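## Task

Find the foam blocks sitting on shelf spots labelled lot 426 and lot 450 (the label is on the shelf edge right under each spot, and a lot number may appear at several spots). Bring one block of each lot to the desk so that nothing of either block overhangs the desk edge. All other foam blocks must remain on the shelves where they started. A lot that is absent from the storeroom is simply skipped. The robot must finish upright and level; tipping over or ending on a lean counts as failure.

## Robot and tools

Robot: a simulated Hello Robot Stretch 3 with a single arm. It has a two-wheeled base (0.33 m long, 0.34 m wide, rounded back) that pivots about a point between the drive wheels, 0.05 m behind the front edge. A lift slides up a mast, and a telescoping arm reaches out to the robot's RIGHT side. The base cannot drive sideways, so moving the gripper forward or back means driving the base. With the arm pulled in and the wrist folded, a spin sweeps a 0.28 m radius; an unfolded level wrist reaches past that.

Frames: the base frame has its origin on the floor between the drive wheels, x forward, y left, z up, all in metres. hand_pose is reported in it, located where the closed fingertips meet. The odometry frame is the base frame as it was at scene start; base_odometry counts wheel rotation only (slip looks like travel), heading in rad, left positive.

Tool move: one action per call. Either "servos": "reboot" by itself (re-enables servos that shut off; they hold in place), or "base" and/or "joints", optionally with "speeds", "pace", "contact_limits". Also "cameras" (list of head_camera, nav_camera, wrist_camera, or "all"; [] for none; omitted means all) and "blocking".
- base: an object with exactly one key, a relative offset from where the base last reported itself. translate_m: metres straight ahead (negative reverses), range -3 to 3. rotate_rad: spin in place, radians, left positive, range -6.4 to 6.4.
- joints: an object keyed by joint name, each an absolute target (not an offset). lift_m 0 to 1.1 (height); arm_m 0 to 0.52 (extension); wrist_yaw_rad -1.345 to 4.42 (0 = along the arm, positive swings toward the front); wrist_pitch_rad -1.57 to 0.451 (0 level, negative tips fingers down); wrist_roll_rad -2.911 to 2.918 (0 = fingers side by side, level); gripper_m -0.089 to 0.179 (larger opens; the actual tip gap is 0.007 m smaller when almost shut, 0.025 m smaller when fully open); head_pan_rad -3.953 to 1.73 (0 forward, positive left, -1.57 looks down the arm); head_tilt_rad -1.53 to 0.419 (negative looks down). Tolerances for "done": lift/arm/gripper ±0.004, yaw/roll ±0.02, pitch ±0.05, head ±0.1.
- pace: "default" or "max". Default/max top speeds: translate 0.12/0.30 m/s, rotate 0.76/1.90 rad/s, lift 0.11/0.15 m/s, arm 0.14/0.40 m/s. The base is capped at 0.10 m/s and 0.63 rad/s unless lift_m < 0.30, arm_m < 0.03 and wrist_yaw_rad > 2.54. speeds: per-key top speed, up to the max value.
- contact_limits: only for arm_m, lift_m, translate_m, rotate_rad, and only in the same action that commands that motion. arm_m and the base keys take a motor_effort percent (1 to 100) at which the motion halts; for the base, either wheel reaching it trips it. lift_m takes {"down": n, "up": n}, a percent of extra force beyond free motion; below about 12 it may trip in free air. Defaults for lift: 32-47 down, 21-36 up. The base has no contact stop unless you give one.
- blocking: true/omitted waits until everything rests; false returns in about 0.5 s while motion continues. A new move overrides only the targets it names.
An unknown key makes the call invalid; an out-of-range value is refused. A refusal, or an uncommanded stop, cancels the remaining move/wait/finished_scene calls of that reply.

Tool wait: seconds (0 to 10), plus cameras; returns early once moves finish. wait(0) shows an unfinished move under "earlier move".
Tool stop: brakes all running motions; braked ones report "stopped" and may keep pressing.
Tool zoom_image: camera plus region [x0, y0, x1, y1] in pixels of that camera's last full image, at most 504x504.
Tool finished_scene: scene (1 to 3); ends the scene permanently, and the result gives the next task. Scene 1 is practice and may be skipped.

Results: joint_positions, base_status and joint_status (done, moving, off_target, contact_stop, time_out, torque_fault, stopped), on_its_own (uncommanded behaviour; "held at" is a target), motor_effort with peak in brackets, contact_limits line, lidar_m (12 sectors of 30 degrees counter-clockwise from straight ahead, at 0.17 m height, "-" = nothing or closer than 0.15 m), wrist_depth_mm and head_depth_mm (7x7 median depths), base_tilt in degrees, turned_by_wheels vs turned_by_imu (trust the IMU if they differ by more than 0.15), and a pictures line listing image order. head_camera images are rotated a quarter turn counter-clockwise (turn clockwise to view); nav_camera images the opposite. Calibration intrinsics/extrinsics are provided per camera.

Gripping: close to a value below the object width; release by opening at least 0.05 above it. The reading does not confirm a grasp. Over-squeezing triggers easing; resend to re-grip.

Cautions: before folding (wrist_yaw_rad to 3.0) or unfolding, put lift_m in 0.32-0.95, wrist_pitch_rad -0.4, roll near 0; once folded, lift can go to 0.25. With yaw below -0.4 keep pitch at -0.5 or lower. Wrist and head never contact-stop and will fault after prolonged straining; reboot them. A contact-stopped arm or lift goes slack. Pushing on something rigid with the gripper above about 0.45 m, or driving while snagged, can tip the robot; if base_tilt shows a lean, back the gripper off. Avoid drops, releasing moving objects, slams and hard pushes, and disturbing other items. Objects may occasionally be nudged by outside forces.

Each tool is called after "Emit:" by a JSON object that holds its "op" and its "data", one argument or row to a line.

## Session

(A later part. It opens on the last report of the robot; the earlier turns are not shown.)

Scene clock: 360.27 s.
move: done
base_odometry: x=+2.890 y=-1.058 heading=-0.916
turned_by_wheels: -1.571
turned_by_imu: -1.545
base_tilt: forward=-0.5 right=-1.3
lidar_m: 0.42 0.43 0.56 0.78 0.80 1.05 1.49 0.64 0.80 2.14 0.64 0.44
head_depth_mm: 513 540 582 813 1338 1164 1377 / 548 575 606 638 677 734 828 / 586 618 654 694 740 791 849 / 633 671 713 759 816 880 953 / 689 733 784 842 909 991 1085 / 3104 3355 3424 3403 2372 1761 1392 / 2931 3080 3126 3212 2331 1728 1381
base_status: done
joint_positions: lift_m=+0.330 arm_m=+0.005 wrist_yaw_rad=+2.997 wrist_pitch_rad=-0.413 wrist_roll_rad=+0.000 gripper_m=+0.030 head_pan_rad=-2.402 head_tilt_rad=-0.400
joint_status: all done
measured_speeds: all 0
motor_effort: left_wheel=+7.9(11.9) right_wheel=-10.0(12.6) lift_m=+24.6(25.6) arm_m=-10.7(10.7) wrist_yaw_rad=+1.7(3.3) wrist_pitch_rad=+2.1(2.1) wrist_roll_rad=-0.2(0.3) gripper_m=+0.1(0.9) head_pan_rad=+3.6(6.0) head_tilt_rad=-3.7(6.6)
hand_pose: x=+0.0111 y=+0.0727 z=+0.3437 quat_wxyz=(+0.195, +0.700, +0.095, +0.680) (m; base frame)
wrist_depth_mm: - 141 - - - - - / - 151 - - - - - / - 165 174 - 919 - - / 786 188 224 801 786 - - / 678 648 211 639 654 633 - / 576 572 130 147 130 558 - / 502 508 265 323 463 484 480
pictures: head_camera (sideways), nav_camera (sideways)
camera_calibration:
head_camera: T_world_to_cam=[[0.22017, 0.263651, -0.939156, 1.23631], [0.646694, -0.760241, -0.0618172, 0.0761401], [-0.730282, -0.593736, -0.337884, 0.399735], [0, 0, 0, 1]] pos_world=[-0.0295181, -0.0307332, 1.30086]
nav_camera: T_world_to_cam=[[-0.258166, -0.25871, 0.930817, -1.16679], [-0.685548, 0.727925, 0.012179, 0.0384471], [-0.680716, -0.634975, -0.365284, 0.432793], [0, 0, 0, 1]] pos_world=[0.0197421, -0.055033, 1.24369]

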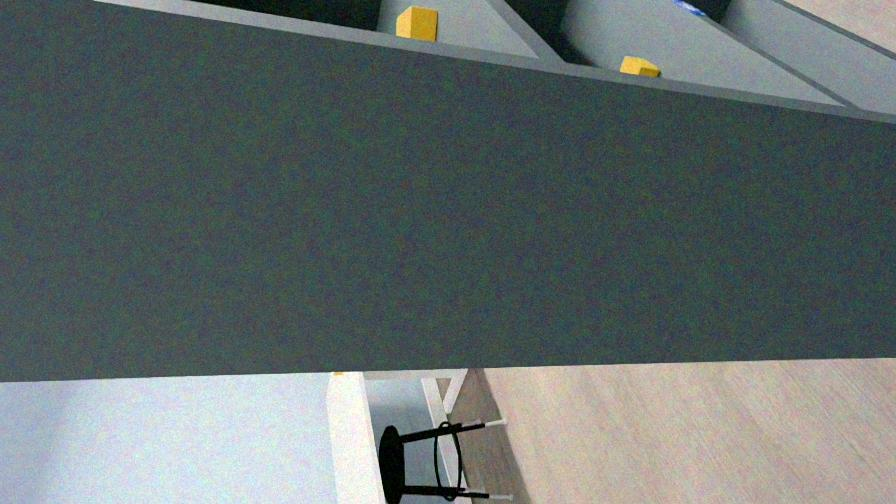

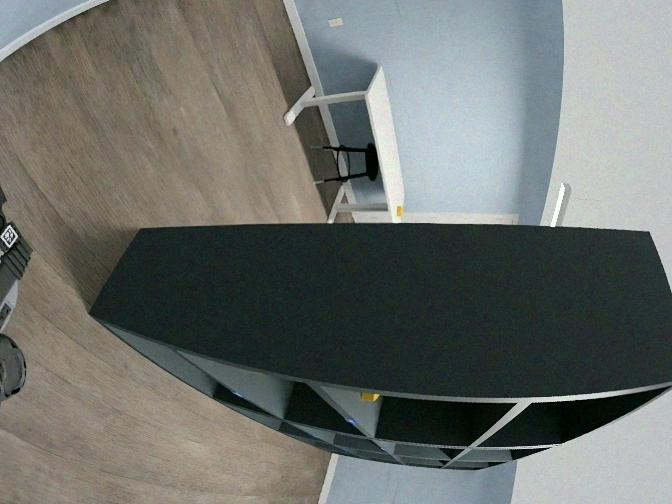

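Emit:
{"op": "move", "data": {
  "base": {"rotate_rad": -0.1},
  "cameras": []
}}

Emit:
{"op": "move", "data": {
  "base": {"translate_m": -1.0},
  "joints": {"head_pan_rad":-2.4,"head_tilt_rad":-0.4},
  "contact_limits": {"translate_m":35},
  "cameras": ["nav_camera","head_camera"]
}}

Scene clock: 379.07 s.
move: done
base_odometry: x=+2.890 y=-1.058 heading=-1.015
turned_by_wheels: -0.100
turned_by_imu: -0.098
base_tilt: forward=-0.3 right=-1.3
lidar_m: 0.42 0.42 0.52 0.79 0.79 0.97 1.94 0.64 0.74 2.68 0.72 0.46
head_depth_mm: 716 1297 1372 1288 1495 1659 1429 / 523 556 596 756 1324 1107 1341 / 553 584 619 658 704 758 832 / 590 622 663 707 763 821 889 / 628 669 715 768 830 903 989 / 676 723 778 839 914 998 1102 / 3039 3244 3268 3351 2338 1741 1388
base_status: done
joint_positions: lift_m=+0.330 arm_m=+0.005 wrist_yaw_rad=+2.997 wrist_pitch_rad=-0.413 wrist_roll_rad=+0.000 gripper_m=+0.030 head_pan_rad=-2.400 head_tilt_rad=-0.400
joint_status: not commanded
measured_speeds: all 0
motor_effort: left_wheel=+7.7(11.6) right_wheel=-10.7(13.4) lift_m=+24.7(25.2) arm_m=-12.0(12.7) wrist_yaw_rad=+0.8(2.7) wrist_pitch_rad=+2.0(2.1) wrist_roll_rad=+0.1(0.3) gripper_m=+0.3(0.7) head_pan_rad=+3.4(3.8) head_tilt_rad=-3.5(3.9)
hand_pose: x=+0.0111 y=+0.0727 z=+0.3437 quat_wxyz=(+0.195, +0.700, +0.095, +0.680) (m; base frame)
wrist_depth_mm: - 141 - - - - - / - 151 - - - - - / - 165 174 912 - - - / 782 188 225 797 789 - - / 668 650 211 646 658 633 - / 575 569 129 148 130 561 - / 493 510 263 326 467 487 469
pictures: none
No camera images: "cameras" was empty.

Scene clock: 390.20 s.
move: done
base_odometry: x=+2.363 y=-0.209 heading=-1.015
turned_by_wheels: +0.000
turned_by_imu: -0.001
base_tilt: forward=-0.4 right=-0.9
lidar_m: 1.40 1.08 0.69 0.63 0.63 0.78 1.54 0.65 0.62 0.83 0.59 0.51
head_depth_mm: 1210 1297 1563 2257 2318 1798 1431 / 1270 1325 1417 1484 1562 1680 1420 / 1326 1417 1493 1110 1450 1503 1365 / 571 611 1374 793 1245 1020 1253 / 510 548 587 634 678 748 808 / 476 585 629 681 609 813 826 / 487 635 689 738 573 897 826
base_status: done
joint_positions: lift_m=+0.330 arm_m=+0.005 wrist_yaw_rad=+2.997 wrist_pitch_rad=-0.413 wrist_roll_rad=+0.000 gripper_m=+0.030 head_pan_rad=-2.400 head_tilt_rad=-0.400
joint_status: all done
measured_speeds: all 0
motor_effort: left_wheel=-0.8(9.4) right_wheel=-11.5(15.1) lift_m=+24.2(24.8) arm_m=-10.4(12.5) wrist_yaw_rad=+2.4(4.2) wrist_pitch_rad=+2.1(2.1) wrist_roll_rad=-0.2(0.3) gripper_m=+0.2(0.9) head_pan_rad=+2.1(3.9) head_tilt_rad=-1.7(4.1)
contact_limits: translate_m 35 (maximum 100)
hand_pose: x=+0.0111 y=+0.0727 z=+0.3437 quat_wxyz=(+0.195, +0.700, +0.095, +0.680) (m; base frame)
wrist_depth_mm: 535 141 - - - - - / - 151 - - - - - / - 166 173 - - 899 933 / - 183 193 769 792 788 770 / 657 641 212 641 652 652 653 / 575 569 130 147 130 559 546 / 497 513 264 325 467 488 488
pictures: head_camera (sideways), nav_camera (sideways)
camera_calibration:
head_camera: T_world_to_cam=[[0.219669, 0.264074, -0.939154, 1.23629], [0.648188, -0.758969, -0.0617977, 0.0761298], [-0.729108, -0.595173, -0.337891, 0.39981], [0, 0, 0, 1]] pos_world=[-0.0294152, -0.0307351, 1.30086]
nav_camera: T_world_to_cam=[[-0.257657, -0.259191, 0.930824, -1.16681], [-0.686979, 0.726576, 0.012158, 0.0385067], [-0.679465, -0.636324, -0.365266, 0.432736], [0, 0, 0, 1]] pos_world=[0.0198461, -0.055044, 1.24369]

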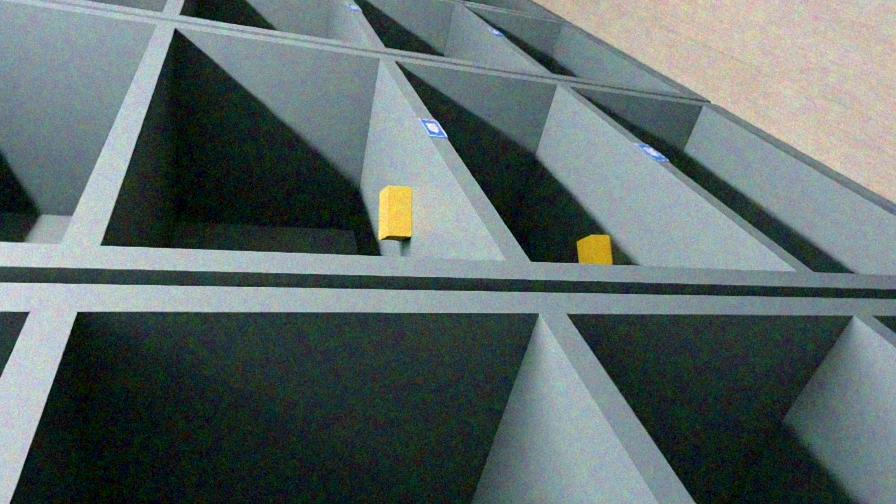

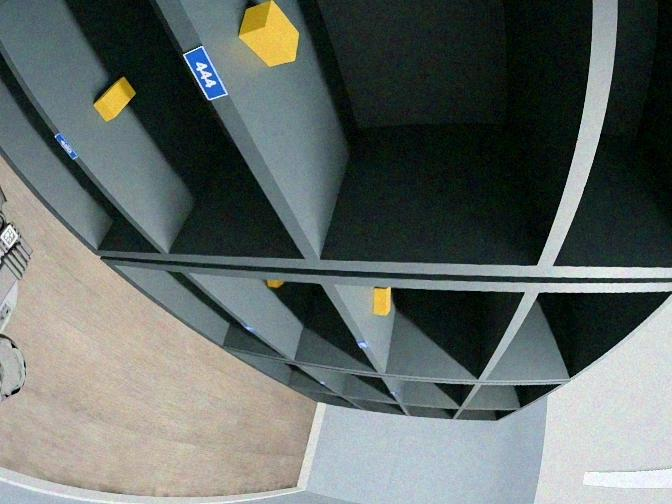

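Emit:
{"op": "zoom_image", "data": {
  "camera": "nav_camera",
  "region": [40, 120, 100, 180]
}}

Emit:
{"op": "zoom_image", "data": {
  "camera": "head_camera",
  "region": [410, 105, 460, 150]
}}

Emit:
{"op": "zoom_image", "data": {
  "camera": "head_camera",
  "region": [630, 130, 680, 175]
}}

Scaled by 8.400 from the camera's 672x504 image, which has a finer 792x594 frame.

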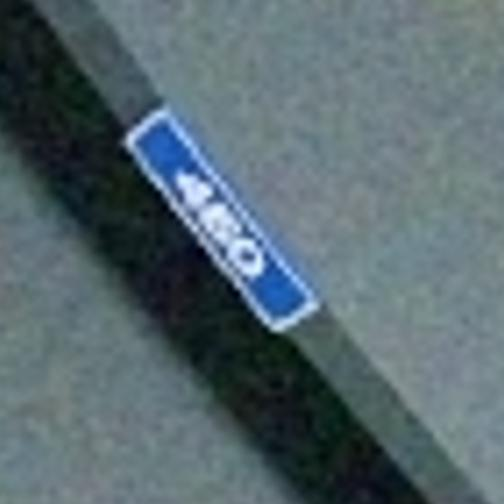

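Scaled by 10.080 from the camera's 896x504 image, which has a finer 1280x720 frame.

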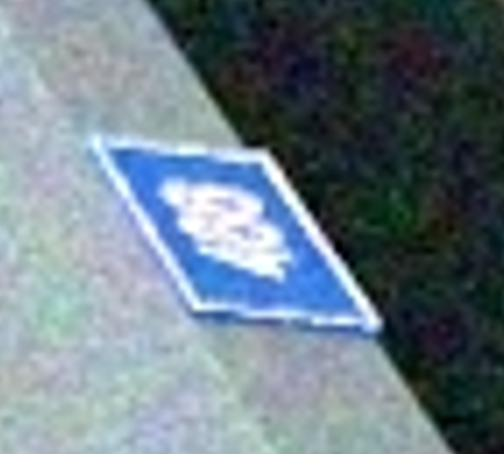

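Scaled by 10.080 from the camera's 896x504 image, which has a finer 1280x720 frame.

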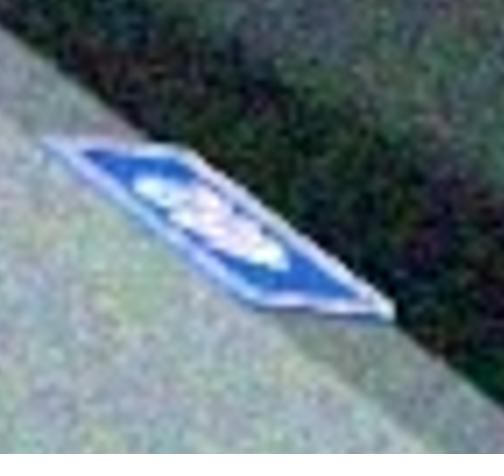

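Emit:
{"op": "move", "data": {
  "base": {"rotate_rad": 0.172},
  "joints": {"head_pan_rad":-1.57,"head_tilt_rad":-0.8,"lift_m":0.5},
  "cameras": ["head_camera","nav_camera"]
}}

Scene clock: 403.77 s.
move: done
base_odometry: x=+2.363 y=-0.209 heading=-0.843
turned_by_wheels: +0.172
turned_by_imu: +0.169
base_tilt: forward=-0.3 right=-1.3
lidar_m: 1.40 0.88 0.65 0.63 0.65 0.90 1.47 0.62 0.70 0.83 0.51 1.45
head_depth_mm: 683 745 576 476 917 814 1102 / 684 745 526 471 915 808 1095 / 685 746 507 482 881 800 1096 / 686 733 557 479 901 812 1082 / 686 741 552 474 894 811 1084 / 689 738 545 470 888 806 1093 / 688 740 540 466 885 801 1074
base_status: done
joint_positions: lift_m=+0.500 arm_m=+0.005 wrist_yaw_rad=+2.997 wrist_pitch_rad=-0.414 wrist_roll_rad=+0.000 gripper_m=+0.030 head_pan_rad=-1.566 head_tilt_rad=-0.803
joint_status: all done
measured_speeds: all 0
motor_effort: left_wheel=-9.0(13.0) right_wheel=+9.5(10.9) lift_m=+27.3(31.9) arm_m=-9.4(10.1) wrist_yaw_rad=+0.9(3.3) wrist_pitch_rad=+2.1(2.2) wrist_roll_rad=+0.0(0.4) gripper_m=+0.0(0.7) head_pan_rad=-3.0(5.0) head_tilt_rad=+2.0(7.3)
hand_pose: x=+0.0111 y=+0.0726 z=+0.5137 quat_wxyz=(+0.195, +0.700, +0.095, +0.680) (m; base frame)
wrist_depth_mm: - 141 - - - - - / - 151 - - - - - / - 165 172 - - - - / - 183 191 - - - - / - 215 207 150 831 899 877 / 784 778 130 147 130 755 763 / 675 673 268 662 634 663 659
pictures: head_camera (sideways), nav_camera (sideways)
camera_calibration:
head_camera: T_world_to_cam=[[-0.0493358, 0.681259, -0.730378, 0.965698], [0.997506, -0.00334234, -0.0704974, 0.085309], [-0.0504681, -0.732035, -0.679395, 0.839988], [0, 0, 0, 1]] pos_world=[0.00493985, -0.0427042, 1.28202]
nav_camera: T_world_to_cam=[[0.0201899, -0.700817, 0.713055, -0.884565], [-0.999708, -0.0236223, 0.00508947, 0.0496186], [0.0132772, -0.71295, -0.701089, 0.865451], [0, 0, 0, 1]] pos_world=[0.0559726, -0.00172265, 1.23725]

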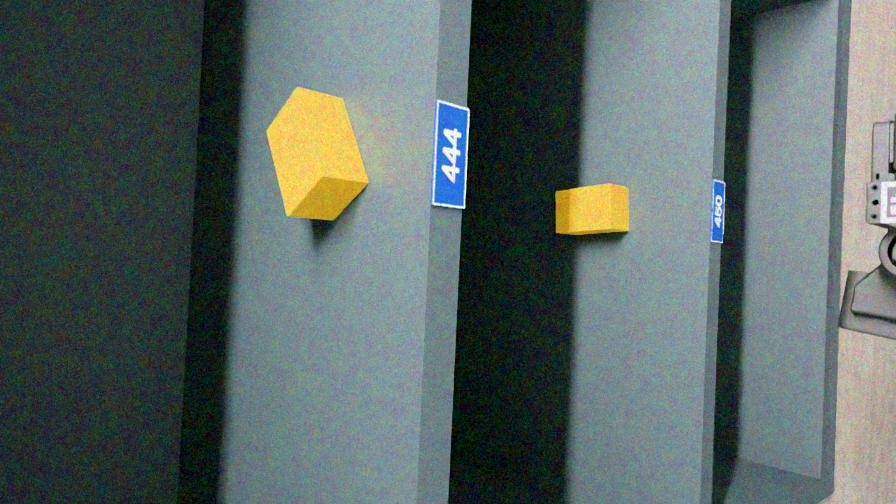

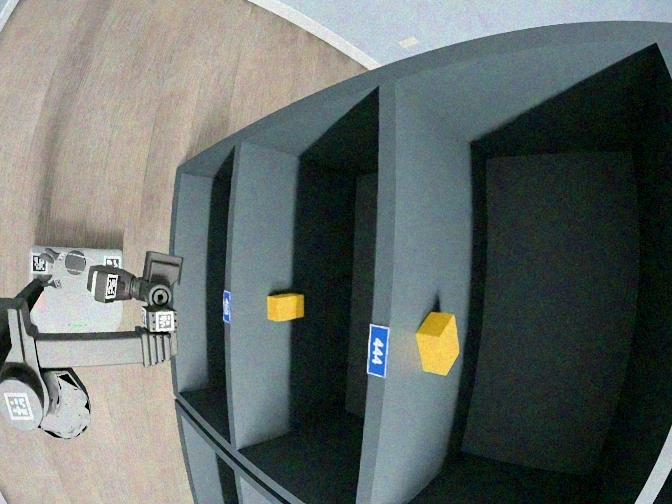

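Emit:
{"op": "zoom_image", "data": {
  "camera": "head_camera",
  "region": [690, 180, 750, 240]
}}

Scaled by 8.400 from the camera's 896x504 image, which has a finer 1280x720 frame.

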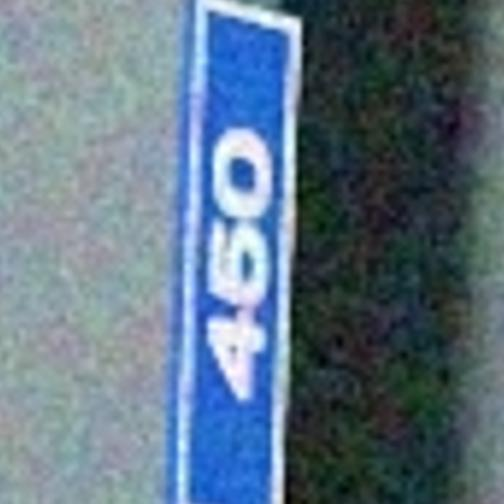

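Emit:
{"op": "move", "data": {
  "joints": {"wrist_yaw_rad":0,"wrist_pitch_rad":-0.4,"lift_m":0.6},
  "cameras": ["wrist_camera"]
}}

Emit:
{"op": "zoom_image", "data": {
  "camera": "wrist_camera",
  "region": [282, 100, 462, 280]
}}

Scene clock: 415.47 s.
move: done
base_odometry: x=+2.363 y=-0.209 heading=-0.843
turned_by_wheels: +0.000
turned_by_imu: +0.000
base_tilt: forward=-0.3 right=-1.2
lidar_m: 1.40 0.88 0.65 0.63 0.65 0.90 1.48 0.62 0.71 0.83 0.51 1.45
head_depth_mm: 683 744 578 477 923 810 1104 / 683 749 529 473 913 811 1078 / 684 750 504 470 884 802 405 / 685 745 559 482 897 686 500 / 685 736 555 477 894 811 1083 / 685 737 549 474 892 809 1076 / 688 739 542 469 883 803 1075
base_status: not commanded
joint_positions: lift_m=+0.600 arm_m=+0.005 wrist_yaw_rad=+0.003 wrist_pitch_rad=-0.414 wrist_roll_rad=+0.000 gripper_m=+0.030 head_pan_rad=-1.570 head_tilt_rad=-0.800
joint_status: all done
measured_speeds: all 0
motor_effort: left_wheel=-8.7(9.5) right_wheel=+9.1(10.0) lift_m=+26.2(32.0) arm_m=-9.4(10.2) wrist_yaw_rad=-2.6(6.4) wrist_pitch_rad=+2.1(4.7) wrist_roll_rad=-0.1(0.3) gripper_m=+0.3(0.8) head_pan_rad=-3.1(3.6) head_tilt_rad=+3.0(3.0)
hand_pose: x=-0.0208 y=-0.3749 z=+0.6136 quat_wxyz=(+0.693, +0.146, -0.691, -0.144) (m; base frame)
wrist_depth_mm: - - - - - - - / - - - - - - - / 424 - - - - - - / - - - - - 327 327 / 292 291 290 278 276 284 282 / 249 248 130 150 128 242 242 / 234 229 128 224 123 217 216
pictures: wrist_camera
camera_calibration:
wrist_camera: T_world_to_cam=[[-0.998887, -0.0398906, -0.0251556, -0.0137314], [-0.00250048, 0.577458, -0.816416, 0.749976], [0.0470937, -0.815445, -0.576915, 0.215483], [0, 0, 0, 1]] pos_world=[-0.0219887, -0.257913, 0.736262]

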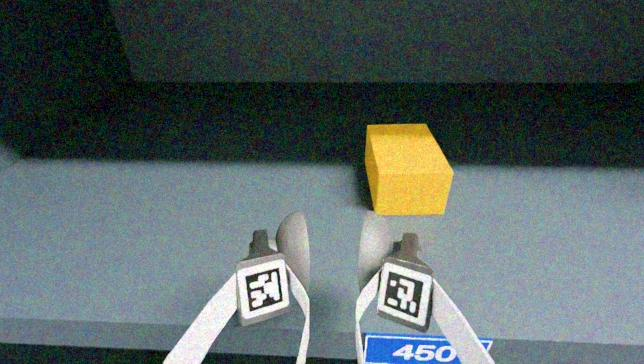

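Scaled by 2.800.

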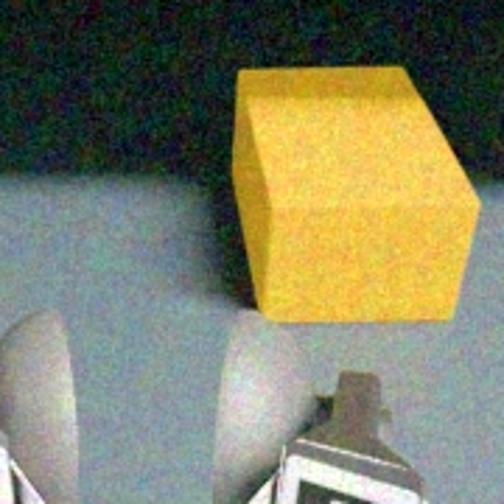

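Emit:
{"op": "move", "data": {
  "base": {"rotate_rad": 0.3},
  "cameras": []
}}

Emit:
{"op": "move", "data": {
  "base": {"translate_m": 0.4},
  "joints": {"gripper_m":0.179},
  "contact_limits": {"translate_m":35},
  "cameras": []
}}

Emit:
{"op": "move", "data": {
  "base": {"rotate_rad": -0.3},
  "cameras": []
}}

Emit:
{"op": "move", "data": {
  "base": {"translate_m": -0.45},
  "contact_limits": {"translate_m":35},
  "cameras": ["wrist_camera","head_camera"]
}}

Scene clock: 457.00 s.
move: done
base_odometry: x=+2.363 y=-0.209 heading=-0.544
turned_by_wheels: +0.300
turned_by_imu: +0.295
base_tilt: forward=-0.4 right=-1.3
lidar_m: 1.16 0.71 0.63 0.63 0.75 1.37 1.48 0.62 0.83 0.64 0.51 1.40
head_depth_mm: 660 726 575 448 925 777 1055 / 678 737 572 471 917 773 1076 / 697 751 567 484 910 802 405 / 721 773 560 999 902 686 501 / 705 734 555 990 894 1146 1105 / 577 631 550 756 846 1023 1116 / 485 522 525 623 758 1257 1117
base_status: done
joint_positions: lift_m=+0.600 arm_m=+0.005 wrist_yaw_rad=+0.003 wrist_pitch_rad=-0.414 wrist_roll_rad=+0.000 gripper_m=+0.030 head_pan_rad=-1.570 head_tilt_rad=-0.800
joint_status: not commanded
measured_speeds: all 0
motor_effort: left_wheel=-8.0(12.7) right_wheel=+8.6(12.5) lift_m=+24.8(25.5) arm_m=-10.3(10.5) wrist_yaw_rad=-2.1(4.1) wrist_pitch_rad=+2.1(2.1) wrist_roll_rad=-0.1(0.3) gripper_m=+0.3(1.0) head_pan_rad=-3.1(3.5) head_tilt_rad=+1.7(3.0)
hand_pose: x=-0.0209 y=-0.3749 z=+0.6136 quat_wxyz=(+0.693, +0.146, -0.691, -0.145) (m; base frame)
wrist_depth_mm: 264 331 - - - - - / 273 340 - - - - - / 278 353 - - - - - / 290 332 - - - 318 - / 317 292 290 279 287 284 - / 886 356 130 150 128 242 241 / 783 402 112 237 213 211 211
pictures: none
No camera images: "cameras" was empty.

Scene clock: 462.13 s.
move: done
base_odometry: x=+2.705 y=-0.416 heading=-0.544
turned_by_wheels: +0.000
turned_by_imu: +0.000
base_tilt: forward=-0.3 right=-1.2
lidar_m: 0.95 0.57 0.51 0.51 0.60 1.11 1.00 1.03 0.50 1.90 1.15 1.02
head_depth_mm: 2562 452 501 1059 922 1172 1103 / 2707 2979 2441 643 849 1187 1115 / 2783 3004 2412 1881 1545 1183 405 / 2780 3008 2379 1862 1534 1303 500 / 2189 2453 2354 1857 1522 1266 1107 / 1781 1943 2128 1827 1508 1283 1118 / 1482 1600 1742 1770 1496 1274 1116
base_status: done
joint_positions: lift_m=+0.600 arm_m=+0.005 wrist_yaw_rad=+0.003 wrist_pitch_rad=-0.414 wrist_roll_rad=+0.000 gripper_m=+0.179 head_pan_rad=-1.570 head_tilt_rad=-0.800
joint_status: all done
measured_speeds: all 0
motor_effort: left_wheel=+0.8(8.9) right_wheel=+9.2(14.2) lift_m=+29.1(29.8) arm_m=-12.0(12.9) wrist_yaw_rad=-2.2(4.2) wrist_pitch_rad=+2.1(2.2) wrist_roll_rad=+0.1(0.3) gripper_m=+0.9(84.6) head_pan_rad=-2.7(3.4) head_tilt_rad=+2.1(2.8)
contact_limits: translate_m 35 (maximum 100)
hand_pose: x=-0.0209 y=-0.3749 z=+0.6136 quat_wxyz=(+0.693, +0.146, -0.691, -0.145) (m; base frame)
wrist_depth_mm: - - - - - 364 195 / - - - - - 307 210 / - - - - - 259 228 / - - - - - 264 314 / - - - - - 288 282 / - 836 889 882 883 330 266 / 748 757 774 775 788 371 105
pictures: none
No camera images: "cameras" was empty.

Scene clock: 463.67 s.
move: done
base_odometry: x=+2.705 y=-0.416 heading=-0.844
turned_by_wheels: -0.300
turned_by_imu: -0.295
base_tilt: forward=-0.4 right=-1.1
lidar_m: 1.02 0.71 0.52 0.51 0.53 0.73 1.89 1.00 0.99 0.50 1.44 1.06
head_depth_mm: 785 820 578 1134 919 1252 1146 / 786 808 573 1124 915 1233 1144 / 749 750 568 1115 911 1208 405 / 2659 2859 548 1010 858 1007 500 / 2750 3006 2385 1853 1520 1260 1103 / 2717 2986 2346 1845 1505 1285 1115 / 2700 2844 2346 1840 1502 1276 1112
base_status: done
joint_positions: lift_m=+0.600 arm_m=+0.005 wrist_yaw_rad=+0.002 wrist_pitch_rad=-0.414 wrist_roll_rad=+0.000 gripper_m=+0.179 head_pan_rad=-1.570 head_tilt_rad=-0.800
joint_status: not commanded
measured_speeds: all 0
motor_effort: left_wheel=+8.2(12.3) right_wheel=-10.0(12.8) lift_m=+27.3(29.1) arm_m=-12.7(13.0) wrist_yaw_rad=-1.3(4.0) wrist_pitch_rad=+2.0(2.2) wrist_roll_rad=+0.0(0.3) gripper_m=+0.4(1.1) head_pan_rad=-2.5(3.3) head_tilt_rad=+1.4(2.8)
hand_pose: x=-0.0210 y=-0.3749 z=+0.6136 quat_wxyz=(+0.693, +0.146, -0.691, -0.145) (m; base frame)
wrist_depth_mm: - - - 230 - - - / - - - 249 - - - / - - - 275 - - - / - - - 309 - 328 326 / - - - 341 319 311 307 / 123 832 900 400 - - - / 753 767 773 761 - - 105
pictures: none
No camera images: "cameras" was empty.

Scene clock: 469.30 s.
move: done
base_odometry: x=+2.406 y=-0.080 heading=-0.843
turned_by_wheels: +0.000
turned_by_imu: +0.000
base_tilt: forward=-0.3 right=-1.2
lidar_m: 1.46 0.72 0.53 0.51 0.53 0.73 2.08 0.69 0.65 0.95 0.65 1.51
head_depth_mm: 779 819 577 1092 919 1128 1153 / 781 810 572 1119 915 1237 1140 / 785 793 567 1115 909 1208 405 / 785 782 572 1101 899 1225 500 / 787 774 577 1094 894 1198 1108 / 789 759 572 1086 890 1219 1114 / 788 753 565 1074 886 1181 1115
base_status: done
joint_positions: lift_m=+0.600 arm_m=+0.005 wrist_yaw_rad=+0.002 wrist_pitch_rad=-0.414 wrist_roll_rad=+0.000 gripper_m=+0.179 head_pan_rad=-1.570 head_tilt_rad=-0.800
joint_status: not commanded
measured_speeds: all 0
motor_effort: left_wheel=-0.6(8.0) right_wheel=-11.0(14.8) lift_m=+25.0(28.3) arm_m=-11.9(13.2) wrist_yaw_rad=-2.8(4.2) wrist_pitch_rad=+2.1(2.2) wrist_roll_rad=+0.0(0.3) gripper_m=+0.5(1.1) head_pan_rad=-2.4(3.3) head_tilt_rad=+1.7(2.5)
contact_limits: translate_m 35 (maximum 100)
hand_pose: x=-0.0210 y=-0.3749 z=+0.6136 quat_wxyz=(+0.693, +0.146, -0.691, -0.145) (m; base frame)
wrist_depth_mm: - - - - - - 616 / - - - - - - 549 / - - - - - - - / - - - - 319 328 325 / - 322 324 - 315 307 305 / - 140 - - - - - / - - - - - - 105
pictures: head_camera (sideways), wrist_camera
camera_calibration:
head_camera: T_world_to_cam=[[-0.0467355, 0.679084, -0.732571, 0.968623], [0.997489, -0.00734137, -0.0704417, 0.0851798], [-0.0532139, -0.734023, -0.677036, 0.836938], [0, 0, 0, 1]] pos_world=[0.00483997, -0.0428193, 1.28222]
wrist_camera: T_world_to_cam=[[-0.998907, -0.0393886, -0.0251717, -0.0135902], [-0.00219514, 0.577424, -0.816441, 0.749992], [0.0466932, -0.815494, -0.57688, 0.215435], [0, 0, 0, 1]] pos_world=[-0.0219883, -0.257913, 0.736262]

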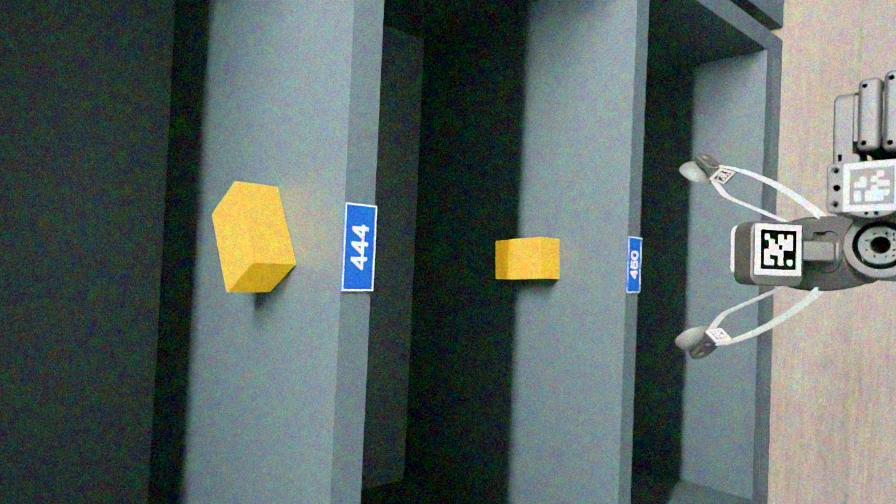

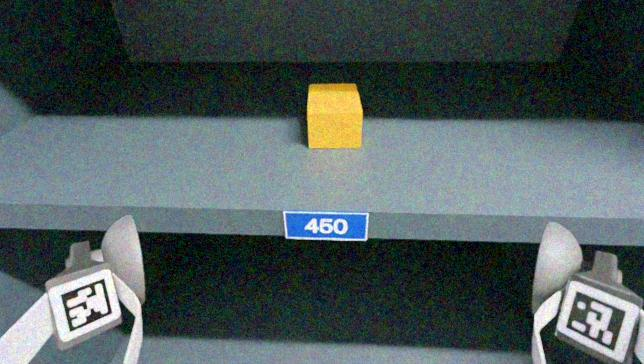

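Emit:
{"op": "move", "data": {
  "base": {"translate_m": 0.007},
  "joints": {"arm_m": 0.17},
  "speeds": {"arm_m": 0.1},
  "cameras": ["wrist_camera"]
}}

Emit:
{"op": "move", "data": {
  "joints": {"lift_m": 0.541},
  "speeds": {"lift_m": 0.04},
  "contact_limits": {"lift_m": {"down": 15}},
  "cameras": ["wrist_camera"]
}}

Scene clock: 510.90 s.
move: done
base_odometry: x=+2.411 y=-0.085 heading=-0.843
turned_by_wheels: +0.000
turned_by_imu: +0.000
base_tilt: forward=-0.2 right=-1.1
lidar_m: 1.46 0.72 0.53 0.51 0.53 0.73 2.08 0.70 0.66 0.95 0.64 1.51
head_depth_mm: 781 819 580 1089 921 1131 1152 / 784 804 571 1124 917 1184 417 / 784 796 567 1113 906 524 1111 / 783 781 570 1100 879 549 1129 / 785 772 577 1093 877 1219 1121 / 788 760 572 1086 892 1206 1117 / 791 750 565 1056 884 1176 1111
base_status: done
joint_positions: lift_m=+0.600 arm_m=+0.170 wrist_yaw_rad=+0.002 wrist_pitch_rad=-0.414 wrist_roll_rad=+0.000 gripper_m=+0.179 head_pan_rad=-1.570 head_tilt_rad=-0.800
joint_status: all done
measured_speeds: all 0
motor_effort: left_wheel=+6.9(10.9) right_wheel=+3.1(8.5) lift_m=+28.4(28.8) arm_m=+11.9(15.4) wrist_yaw_rad=-3.7(3.8) wrist_pitch_rad=+2.1(2.2) wrist_roll_rad=-0.2(0.3) gripper_m=+0.6(1.0) head_pan_rad=-1.7(2.9) head_tilt_rad=+1.6(2.1)
hand_pose: x=-0.0210 y=-0.5399 z=+0.6136 quat_wxyz=(+0.693, +0.146, -0.691, -0.145) (m; base frame)
wrist_depth_mm: - - - - - - - / - - - - - - 499 / - - - - - - - / - - - - 330 325 327 / 302 280 288 268 285 283 281 / - 144 247 244 243 242 239 / 118 210 213 213 212 210 105
pictures: wrist_camera
camera_calibration:
wrist_camera: T_world_to_cam=[[-0.998907, -0.0393856, -0.0251716, -0.0200881], [-0.00219734, 0.577491, -0.816394, 0.84526], [0.0466905, -0.815446, -0.576947, 0.0809481], [0, 0, 0, 1]] pos_world=[-0.0219883, -0.422913, 0.736263]

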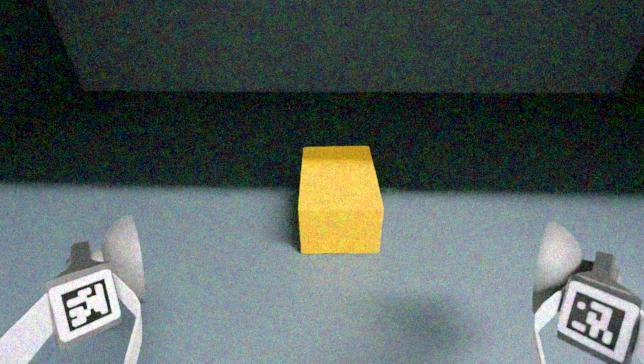

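Scene clock: 512.87 s.
move: done
base_odometry: x=+2.411 y=-0.085 heading=-0.843
turned_by_wheels: +0.000
turned_by_imu: +0.000
base_tilt: forward=-0.2 right=-1.3
lidar_m: 1.46 0.72 0.53 0.51 0.53 0.73 2.08 0.70 0.65 0.95 0.64 1.51
head_depth_mm: 781 817 577 1095 918 1129 1149 / 784 805 572 1121 916 1234 1100 / 782 795 565 1112 906 556 1076 / 785 784 569 1100 896 586 1132 / 786 773 577 1091 898 1218 1120 / 787 763 571 1083 893 1213 1117 / 788 749 565 1059 889 1181 1117
base_status: not commanded
joint_positions: lift_m=+0.541 arm_m=+0.170 wrist_yaw_rad=+0.002 wrist_pitch_rad=-0.414 wrist_roll_rad=+0.000 gripper_m=+0.179 head_pan_rad=-1.570 head_tilt_rad=-0.800
joint_status: all done
measured_speeds: all 0
motor_effort: left_wheel=+6.4(7.3) right_wheel=+3.3(3.7) lift_m=+23.1(26.2) arm_m=+7.3(12.0) wrist_yaw_rad=-2.6(3.9) wrist_pitch_rad=+2.0(2.1) wrist_roll_rad=+0.1(0.3) gripper_m=+0.7(1.2) head_pan_rad=-2.7(2.7) head_tilt_rad=+1.3(2.0)
contact_limits: lift_m down 15 (down: maximum 72; up: maximum 65)
hand_pose: x=-0.0210 y=-0.5399 z=+0.5546 quat_wxyz=(+0.693, +0.146, -0.691, -0.145) (m; base frame)
wrist_depth_mm: - - - - - - - / - - - - - - - / 305 301 298 - 309 305 302 / 252 250 248 235 242 241 240 / 207 198 204 203 202 200 206 / 123 144 173 173 172 172 170 / 149 152 152 151 150 150 107
pictures: wrist_camera
camera_calibration:
wrist_camera: T_world_to_cam=[[-0.998907, -0.0393856, -0.0251716, -0.0215732], [-0.00219734, 0.577491, -0.816394, 0.797093], [0.0466905, -0.815446, -0.576947, 0.0469082], [0, 0, 0, 1]] pos_world=[-0.0219883, -0.422913, 0.677263]

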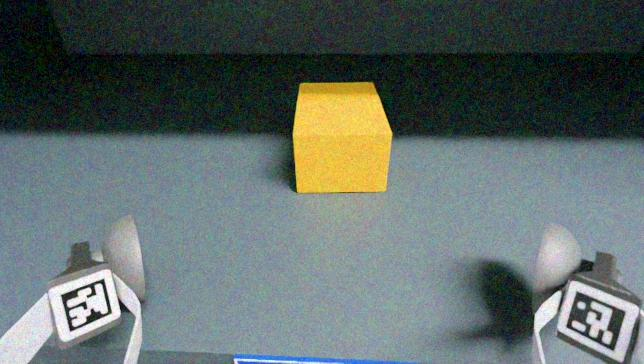

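Emit:
{"op": "move", "data": {
  "joints": {"arm_m": 0.29},
  "speeds": {"arm_m": 0.06},
  "contact_limits": {"arm_m": 30},
  "cameras": ["wrist_camera"]
}}

Scene clock: 524.40 s.
move: done
base_odometry: x=+2.411 y=-0.085 heading=-0.843
turned_by_wheels: +0.000
turned_by_imu: +0.000
base_tilt: forward=-0.3 right=-1.3
lidar_m: 1.46 0.72 0.53 0.51 0.53 0.73 2.09 0.70 0.66 0.95 0.64 1.51
head_depth_mm: 782 817 578 1099 920 1131 1145 / 783 809 572 1115 918 1238 1080 / 782 795 565 1105 657 582 1087 / 783 782 568 1099 688 1205 1129 / 786 771 577 1091 897 1214 1125 / 787 761 571 1084 892 1212 1120 / 790 749 565 1063 887 1178 1114
base_status: not commanded
joint_positions: lift_m=+0.541 arm_m=+0.290 wrist_yaw_rad=+0.002 wrist_pitch_rad=-0.414 wrist_roll_rad=+0.000 gripper_m=+0.179 head_pan_rad=-1.570 head_tilt_rad=-0.800
joint_status: all done
measured_speeds: all 0
motor_effort: left_wheel=+7.0(7.2) right_wheel=+2.7(3.7) lift_m=+28.2(29.2) arm_m=+12.2(14.6) wrist_yaw_rad=-2.6(4.1) wrist_pitch_rad=+2.1(2.2) wrist_roll_rad=+0.1(0.3) gripper_m=+0.5(1.2) head_pan_rad=-1.9(2.6) head_tilt_rad=+0.6(1.5)
contact_limits: arm_m 30 (drawing in: default 31, maximum 55; extending or still: default 39, maximum 69); lift_m down 15 (down: maximum 72; up: maximum 65)
hand_pose: x=-0.0210 y=-0.6599 z=+0.5546 quat_wxyz=(+0.693, +0.146, -0.691, -0.145) (m; base frame)
wrist_depth_mm: 390 388 385 378 375 371 365 / - - - - 397 394 388 / 302 301 298 309 306 303 287 / 250 248 246 161 233 241 239 / 206 198 203 138 188 199 205 / 123 142 168 117 124 171 169 / 144 152 147 121 129 148 107
pictures: wrist_camera
camera_calibration:
wrist_camera: T_world_to_cam=[[-0.998907, -0.0393856, -0.0251716, -0.0262995], [-0.00219734, 0.577491, -0.816394, 0.866392], [0.0466905, -0.815446, -0.576947, -0.0509453], [0, 0, 0, 1]] pos_world=[-0.0219883, -0.542913, 0.677263]

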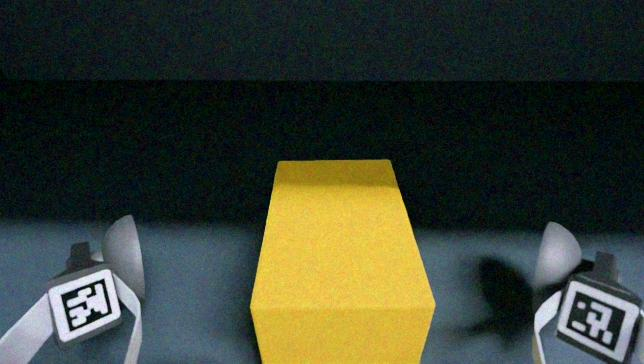

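Emit:
{"op": "move", "data": {
  "joints": {"gripper_m": 0.05},
  "cameras": ["wrist_camera"]
}}

Emit:
{"op": "move", "data": {
  "joints": {"gripper_m": 0.0},
  "cameras": ["wrist_camera"]
}}

Emit:
{"op": "move", "data": {
  "joints": {"lift_m": 0.571},
  "speeds": {"lift_m": 0.02},
  "cameras": ["wrist_camera"]
}}

Scene clock: 538.80 s.
move: done
base_odometry: x=+2.411 y=-0.085 heading=-0.843
turned_by_wheels: +0.000
turned_by_imu: +0.000
base_tilt: forward=-0.4 right=-1.2
lidar_m: 1.46 0.72 0.53 0.51 0.53 0.73 2.08 0.70 0.66 0.95 0.64 1.51
head_depth_mm: 781 817 577 1092 919 1129 1142 / 782 804 572 1121 912 1237 1078 / 781 797 566 1115 655 582 1090 / 783 782 569 1105 690 1202 1138 / 785 773 577 1092 893 1222 1127 / 789 761 572 1083 890 1210 1121 / 787 747 565 1059 885 1181 1109
base_status: not commanded
joint_positions: lift_m=+0.541 arm_m=+0.290 wrist_yaw_rad=+0.002 wrist_pitch_rad=-0.414 wrist_roll_rad=+0.000 gripper_m=+0.051 head_pan_rad=-1.570 head_tilt_rad=-0.800
joint_status: all done
measured_speeds: all 0
motor_effort: left_wheel=+7.1(7.2) right_wheel=+3.0(3.9) lift_m=+29.0(30.1) arm_m=+2.2(6.6) wrist_yaw_rad=-2.9(3.7) wrist_pitch_rad=+2.1(2.1) wrist_roll_rad=+0.0(0.3) gripper_m=-12.9(85.2) head_pan_rad=-1.2(2.5) head_tilt_rad=+1.1(1.3)
contact_limits: arm_m 30 (drawing in: default 31, maximum 55; extending or still: default 39, maximum 69); lift_m down 15 (down: maximum 72; up: maximum 65)
hand_pose: x=-0.0210 y=-0.6599 z=+0.5546 quat_wxyz=(+0.693, +0.146, -0.691, -0.145) (m; base frame)
wrist_depth_mm: 389 392 386 380 377 371 365 / - - - - 393 393 387 / 301 300 298 310 307 304 287 / 252 248 248 160 233 242 239 / 206 205 153 138 148 200 199 / 175 175 131 118 125 170 169 / 152 98 128 124 130 123 148
pictures: wrist_camera
camera_calibration:
wrist_camera: T_world_to_cam=[[-0.998907, -0.0393856, -0.0251716, -0.0262995], [-0.00219734, 0.577491, -0.816394, 0.866392], [0.0466905, -0.815446, -0.576947, -0.0509453], [0, 0, 0, 1]] pos_world=[-0.0219883, -0.542913, 0.677263]

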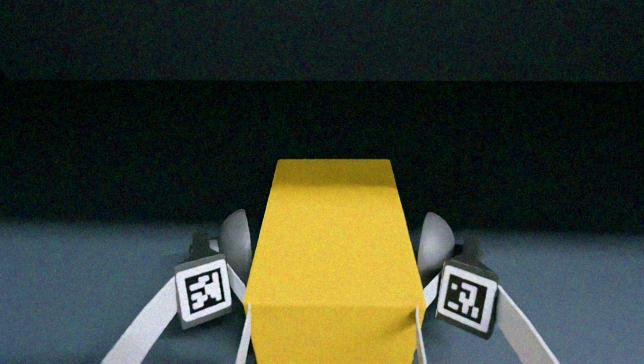

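Scene clock: 539.83 s.
move: done
base_odometry: x=+2.411 y=-0.085 heading=-0.843
turned_by_wheels: +0.000
turned_by_imu: +0.000
base_tilt: forward=-0.2 right=-1.2
lidar_m: 1.46 0.72 0.53 0.51 0.53 0.73 2.08 0.70 0.66 0.95 0.64 1.51
head_depth_mm: 781 817 578 1095 920 1128 1141 / 784 807 571 1122 915 1238 1080 / 783 795 564 1108 658 583 1097 / 784 786 569 1096 689 1203 1125 / 785 771 578 1094 898 1219 1126 / 788 761 571 1082 891 1208 1116 / 789 749 564 1061 885 1175 1115
base_status: not commanded
joint_positions: lift_m=+0.541 arm_m=+0.290 wrist_yaw_rad=+0.002 wrist_pitch_rad=-0.414 wrist_roll_rad=+0.000 gripper_m=+0.001 head_pan_rad=-1.570 head_tilt_rad=-0.800
joint_status: all done
measured_speeds: all 0
motor_effort: left_wheel=+7.3(7.3) right_wheel=+2.9(3.8) lift_m=+28.9(30.0) arm_m=+0.7(3.0) wrist_yaw_rad=-2.5(3.5) wrist_pitch_rad=+2.1(2.2) wrist_roll_rad=+0.1(0.3) gripper_m=-29.4(99.4) head_pan_rad=-1.6(2.5) head_tilt_rad=+0.8(1.4)
contact_limits: arm_m 30 (drawing in: default 31, maximum 55; extending or still: default 39, maximum 69); lift_m down 15 (down: maximum 72; up: maximum 65)
hand_pose: x=-0.0210 y=-0.6599 z=+0.5546 quat_wxyz=(+0.693, +0.146, -0.691, -0.145) (m; base frame)
wrist_depth_mm: 390 390 387 383 373 370 366 / - - - - 398 394 389 / 301 300 300 310 306 304 288 / 251 248 246 161 233 241 240 / 206 205 156 138 147 199 199 / 175 174 129 118 124 170 169 / 152 - 129 123 130 142 148
pictures: wrist_camera
camera_calibration:
wrist_camera: T_world_to_cam=[[-0.998907, -0.0393856, -0.0251716, -0.0262995], [-0.00219734, 0.577491, -0.816394, 0.866392], [0.0466905, -0.815446, -0.576947, -0.0509453], [0, 0, 0, 1]] pos_world=[-0.0219883, -0.542913, 0.677263]

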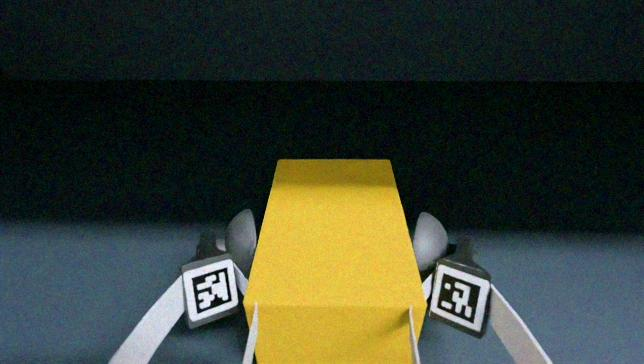

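Scene clock: 541.70 s.
move: done
base_odometry: x=+2.411 y=-0.085 heading=-0.843
turned_by_wheels: +0.000
turned_by_imu: +0.000
base_tilt: forward=-0.4 right=-1.2
lidar_m: 1.46 0.72 0.53 0.51 0.53 0.73 2.08 0.70 0.66 0.95 0.64 1.51
head_depth_mm: 782 817 577 1090 921 1129 1145 / 783 807 570 1121 913 1209 458 / 785 793 566 1104 622 1152 1096 / 786 784 570 1103 659 1221 1134 / 786 772 577 1092 895 1214 1124 / 788 762 572 1083 891 1210 1116 / 788 747 564 1056 884 1176 1112
base_status: not commanded
joint_positions: lift_m=+0.571 arm_m=+0.290 wrist_yaw_rad=+0.002 wrist_pitch_rad=-0.414 wrist_roll_rad=+0.000 gripper_m=+0.004 head_pan_rad=-1.570 head_tilt_rad=-0.800
joint_status: all done
measured_speeds: all 0
motor_effort: left_wheel=+6.5(7.4) right_wheel=+2.7(3.6) lift_m=+27.3(32.8) arm_m=-2.9(3.4) wrist_yaw_rad=-4.0(4.0) wrist_pitch_rad=+2.1(2.2) wrist_roll_rad=+0.0(0.3) gripper_m=-12.5(29.2) head_pan_rad=-1.5(2.4) head_tilt_rad=+0.6(1.5)
contact_limits: arm_m 30 (drawing in: default 31, maximum 55; extending or still: default 39, maximum 69)
hand_pose: x=-0.0210 y=-0.6599 z=+0.5846 quat_wxyz=(+0.693, +0.146, -0.691, -0.145) (m; base frame)
wrist_depth_mm: 392 390 386 380 378 372 364 / - - - - 397 392 392 / - - - - - - - / 302 301 298 171 292 291 291 / 249 247 154 140 147 243 240 / 211 217 129 118 125 206 205 / 188 178 129 123 128 171 180
pictures: wrist_camera
camera_calibration:
wrist_camera: T_world_to_cam=[[-0.998907, -0.0393862, -0.0251776, -0.0255405], [-0.00219547, 0.577538, -0.816361, 0.890886], [0.0466944, -0.815413, -0.576993, -0.033586], [0, 0, 0, 1]] pos_world=[-0.0219883, -0.542913, 0.707263]

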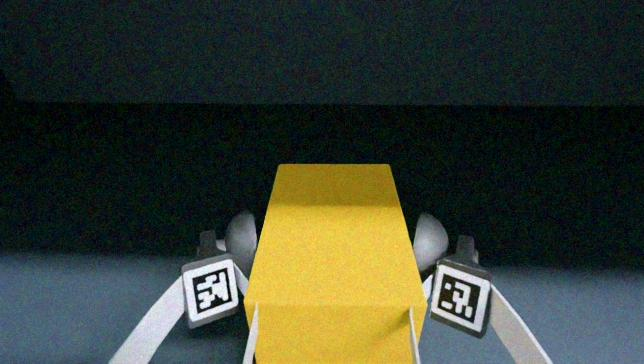

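Emit:
{"op": "move", "data": {
  "joints": {"lift_m": 0.61},
  "speeds": {"lift_m": 0.04},
  "cameras": []
}}

Emit:
{"op": "move", "data": {
  "joints": {"arm_m": 0.01},
  "speeds": {"arm_m": 0.1},
  "cameras": ["wrist_camera"]
}}

Emit:
{"op": "move", "data": {
  "joints": {"lift_m": 0.88, "head_pan_rad": 0.0, "head_tilt_rad": -0.4},
  "speeds": {"lift_m": 0.06},
  "cameras": ["wrist_camera", "nav_camera"]
}}

Emit:
{"op": "move", "data": {
  "base": {"translate_m": 0.95},
  "contact_limits": {"translate_m": 35},
  "cameras": ["wrist_camera", "nav_camera"]
}}

Scene clock: 559.17 s.
move: done
base_odometry: x=+2.411 y=-0.085 heading=-0.843
turned_by_wheels: +0.000
turned_by_imu: +0.000
base_tilt: forward=-0.2 right=-1.2
lidar_m: 1.46 0.72 0.53 0.51 0.53 0.73 2.08 0.70 0.66 0.95 0.64 1.52
head_depth_mm: 780 817 577 1095 918 1131 1144 / 780 807 572 1118 914 504 406 / 782 796 565 1110 590 1178 1120 / 785 787 568 1102 632 1225 1128 / 785 772 576 1091 898 1209 1124 / 786 761 571 1082 891 1214 1115 / 787 748 565 1058 885 1181 1114
base_status: not commanded
joint_positions: lift_m=+0.610 arm_m=+0.290 wrist_yaw_rad=+0.002 wrist_pitch_rad=-0.414 wrist_roll_rad=+0.000 gripper_m=+0.004 head_pan_rad=-1.570 head_tilt_rad=-0.800
joint_status: all done
measured_speeds: all 0
motor_effort: left_wheel=+6.5(7.4) right_wheel=+2.9(3.5) lift_m=+29.1(33.2) arm_m=-11.9(11.9) wrist_yaw_rad=-3.5(4.0) wrist_pitch_rad=+2.1(2.2) wrist_roll_rad=+0.0(0.4) gripper_m=-12.4(12.8) head_pan_rad=-1.1(2.1) head_tilt_rad=+0.6(1.0)
contact_limits: arm_m 30 (drawing in: default 31, maximum 55; extending or still: default 39, maximum 69)
hand_pose: x=-0.0210 y=-0.6599 z=+0.6236 quat_wxyz=(+0.693, +0.146, -0.691, -0.145) (m; base frame)
wrist_depth_mm: 390 389 385 382 374 370 363 / - - - - 399 394 390 / - - - - - - - / - - - 164 - - - / 304 302 154 140 147 296 296 / 260 265 129 118 125 252 251 / 226 219 127 123 125 210 220
pictures: none
No camera images: "cameras" was empty.

Scene clock: 562.97 s.
move: done
base_odometry: x=+2.411 y=-0.085 heading=-0.843
turned_by_wheels: +0.000
turned_by_imu: +0.000
base_tilt: forward=-0.3 right=-1.2
lidar_m: 1.46 0.72 0.53 0.51 0.53 0.73 2.09 0.70 0.66 0.94 0.64 1.51
head_depth_mm: 784 815 577 1094 917 1135 1146 / 783 808 572 1117 915 1236 411 / 783 794 567 1110 910 1227 397 / 786 784 569 1106 903 661 497 / 785 772 579 1094 900 1196 1119 / 788 760 571 1082 889 1214 1119 / 784 748 563 1064 886 1182 1119
base_status: not commanded
joint_positions: lift_m=+0.610 arm_m=+0.010 wrist_yaw_rad=+0.002 wrist_pitch_rad=-0.414 wrist_roll_rad=+0.000 gripper_m=+0.004 head_pan_rad=-1.570 head_tilt_rad=-0.800
joint_status: all done
measured_speeds: all 0
motor_effort: left_wheel=+6.8(7.3) right_wheel=+2.8(3.8) lift_m=+26.9(30.2) arm_m=-12.0(13.9) wrist_yaw_rad=-2.4(4.5) wrist_pitch_rad=+2.2(2.3) wrist_roll_rad=+0.1(0.3) gripper_m=-12.2(13.1) head_pan_rad=-1.5(2.1) head_tilt_rad=-0.3(0.9)
hand_pose: x=-0.0210 y=-0.3799 z=+0.6235 quat_wxyz=(+0.693, +0.146, -0.691, -0.145) (m; base frame)
wrist_depth_mm: - - - - - - 605 / - - - - - - 604 / - - - - - - - / - - - 164 - - - / - 328 154 140 147 310 310 / - - 129 118 125 760 - / - - 123 123 121 118 -
pictures: wrist_camera
camera_calibration:
wrist_camera: T_world_to_cam=[[-0.998907, -0.0393768, -0.0251917, -0.0135199], [-0.0021954, 0.577833, -0.816152, 0.760854], [0.0466941, -0.815205, -0.577287, 0.217449], [0, 0, 0, 1]] pos_world=[-0.0219883, -0.262914, 0.746163]

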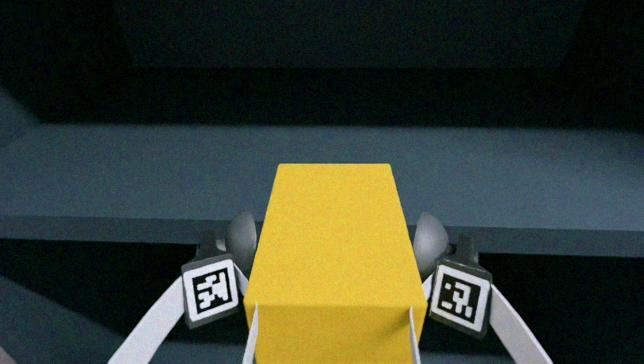

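Scene clock: 568.03 s.
move: done
base_odometry: x=+2.411 y=-0.085 heading=-0.843
turned_by_wheels: +0.000
turned_by_imu: +0.000
base_tilt: forward=-0.3 right=-1.2
lidar_m: 1.46 0.72 0.53 0.51 0.53 0.73 2.09 0.70 0.66 0.95 0.64 1.51
head_depth_mm: 1220 1301 1391 1495 1611 1715 1417 / 1220 1300 1394 1505 1606 1708 1425 / 1220 1290 1386 1497 1618 1711 1417 / 1220 1299 1388 1487 1602 1721 1407 / 1218 1296 1395 1489 1604 1706 1396 / 1218 1291 1386 1491 1614 1682 1407 / 1223 1302 1368 1465 1553 1582 1380
base_status: not commanded
joint_positions: lift_m=+0.880 arm_m=+0.010 wrist_yaw_rad=+0.002 wrist_pitch_rad=-0.414 wrist_roll_rad=+0.000 gripper_m=+0.004 head_pan_rad=+0.000 head_tilt_rad=-0.400
joint_status: all done
measured_speeds: all 0
motor_effort: left_wheel=+6.9(7.5) right_wheel=+3.1(3.6) lift_m=+27.0(32.7) arm_m=-6.5(12.6) wrist_yaw_rad=-2.4(4.4) wrist_pitch_rad=+2.1(2.3) wrist_roll_rad=-0.2(0.3) gripper_m=-12.2(13.1) head_pan_rad=-3.2(6.0) head_tilt_rad=-4.9(7.8)
hand_pose: x=-0.0210 y=-0.3798 z=+0.8935 quat_wxyz=(+0.692, +0.147, -0.691, -0.145) (m; base frame)
wrist_depth_mm: 227 223 220 216 212 212 209 / - - - - - - - / - - - - - - - / - - - 164 170 740 - / - 683 151 140 144 - - / - - 129 118 125 - 571 / 514 - 123 123 121 108 -
pictures: nav_camera (sideways), wrist_camera
camera_calibration:
nav_camera: T_world_to_cam=[[0.364869, 0.0170823, 0.930902, -1.17067], [0.015729, -0.999802, 0.0121817, 0.034175], [0.930926, 0.0101974, -0.365066, 0.422728], [0, 0, 0, 1]] pos_world=[0.0330765, 0.0498553, 1.24369]
wrist_camera: T_world_to_cam=[[-0.998907, -0.0393674, -0.0252057, -0.00670142], [-0.00219533, 0.578127, -0.815944, 0.981081], [0.0466937, -0.814996, -0.577582, 0.37367], [0, 0, 0, 1]] pos_world=[-0.0219883, -0.262914, 1.01616]

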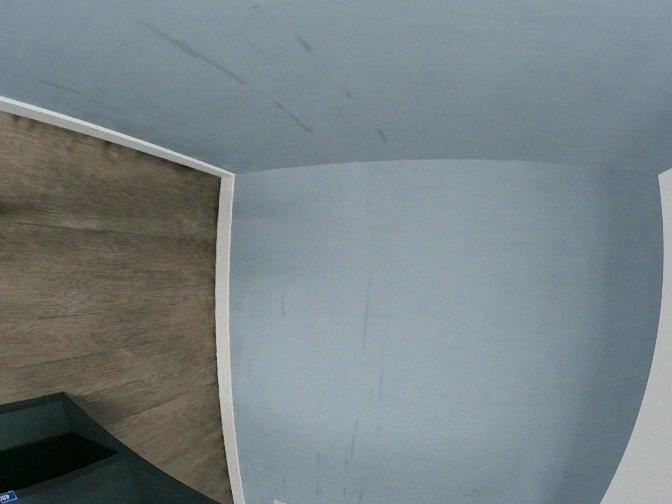

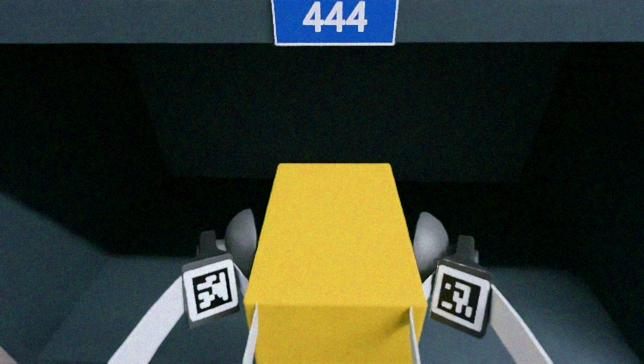

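Scene clock: 578.67 s.
move: done
base_odometry: x=+3.042 y=-0.794 heading=-0.843
turned_by_wheels: +0.000
turned_by_imu: +0.000
base_tilt: forward=-0.4 right=-1.2
lidar_m: 0.52 0.54 0.52 0.50 0.52 0.72 2.05 0.71 0.72 1.95 0.73 0.54
head_depth_mm: 407 433 464 498 538 585 643 / 408 433 464 499 538 585 640 / 407 434 463 499 539 584 639 / 407 433 463 497 538 584 639 / 407 432 463 497 538 584 639 / 406 433 463 497 536 585 637 / 406 433 463 497 537 584 639
base_status: done
joint_positions: lift_m=+0.880 arm_m=+0.010 wrist_yaw_rad=+0.002 wrist_pitch_rad=-0.414 wrist_roll_rad=+0.000 gripper_m=+0.004 head_pan_rad=+0.000 head_tilt_rad=-0.400
joint_status: not commanded
measured_speeds: all 0
motor_effort: left_wheel=+6.4(11.2) right_wheel=+4.3(10.3) lift_m=+29.0(30.2) arm_m=+5.1(6.9) wrist_yaw_rad=-1.7(4.6) wrist_pitch_rad=+2.2(2.3) wrist_roll_rad=+0.2(0.5) gripper_m=-12.2(13.0) head_pan_rad=-3.2(3.8) head_tilt_rad=-1.6(4.2)
contact_limits: translate_m 35 (maximum 100)
hand_pose: x=-0.0210 y=-0.3798 z=+0.8935 quat_wxyz=(+0.692, +0.147, -0.691, -0.145) (m; base frame)
wrist_depth_mm: - - - - - - - / - - - - - - - / - - - - - - - / - - - 170 - - - / - - 154 140 148 - - / - - 129 118 125 - - / - - 124 123 125 119 -
pictures: nav_camera (sideways), wrist_camera
camera_calibration:
nav_camera: T_world_to_cam=[[0.365252, 0.0170444, 0.930753, -1.1705], [0.0156274, -0.999804, 0.0121763, 0.0341846], [0.930778, 0.0100979, -0.365446, 0.423212], [0, 0, 0, 1]] pos_world=[0.0330752, 0.0498547, 1.24369]
wrist_camera: T_world_to_cam=[[-0.998907, -0.0393674, -0.0252057, -0.00670142], [-0.00219533, 0.578127, -0.815944, 0.981081], [0.0466937, -0.814996, -0.577582, 0.37367], [0, 0, 0, 1]] pos_world=[-0.0219883, -0.262914, 1.01616]

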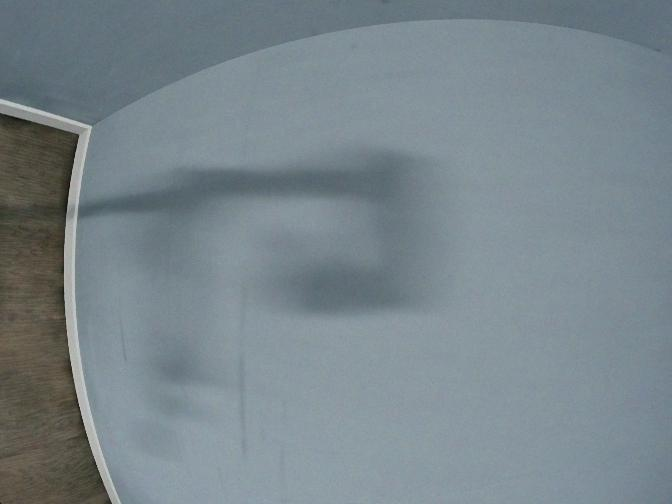

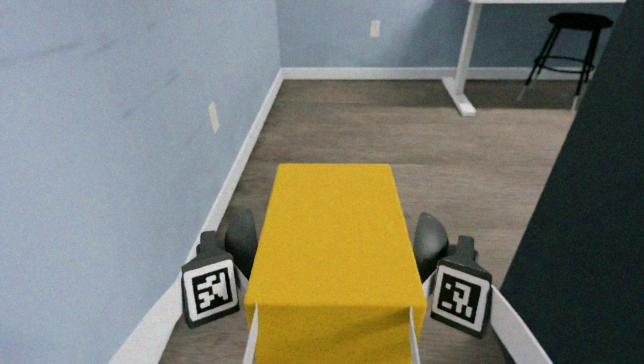

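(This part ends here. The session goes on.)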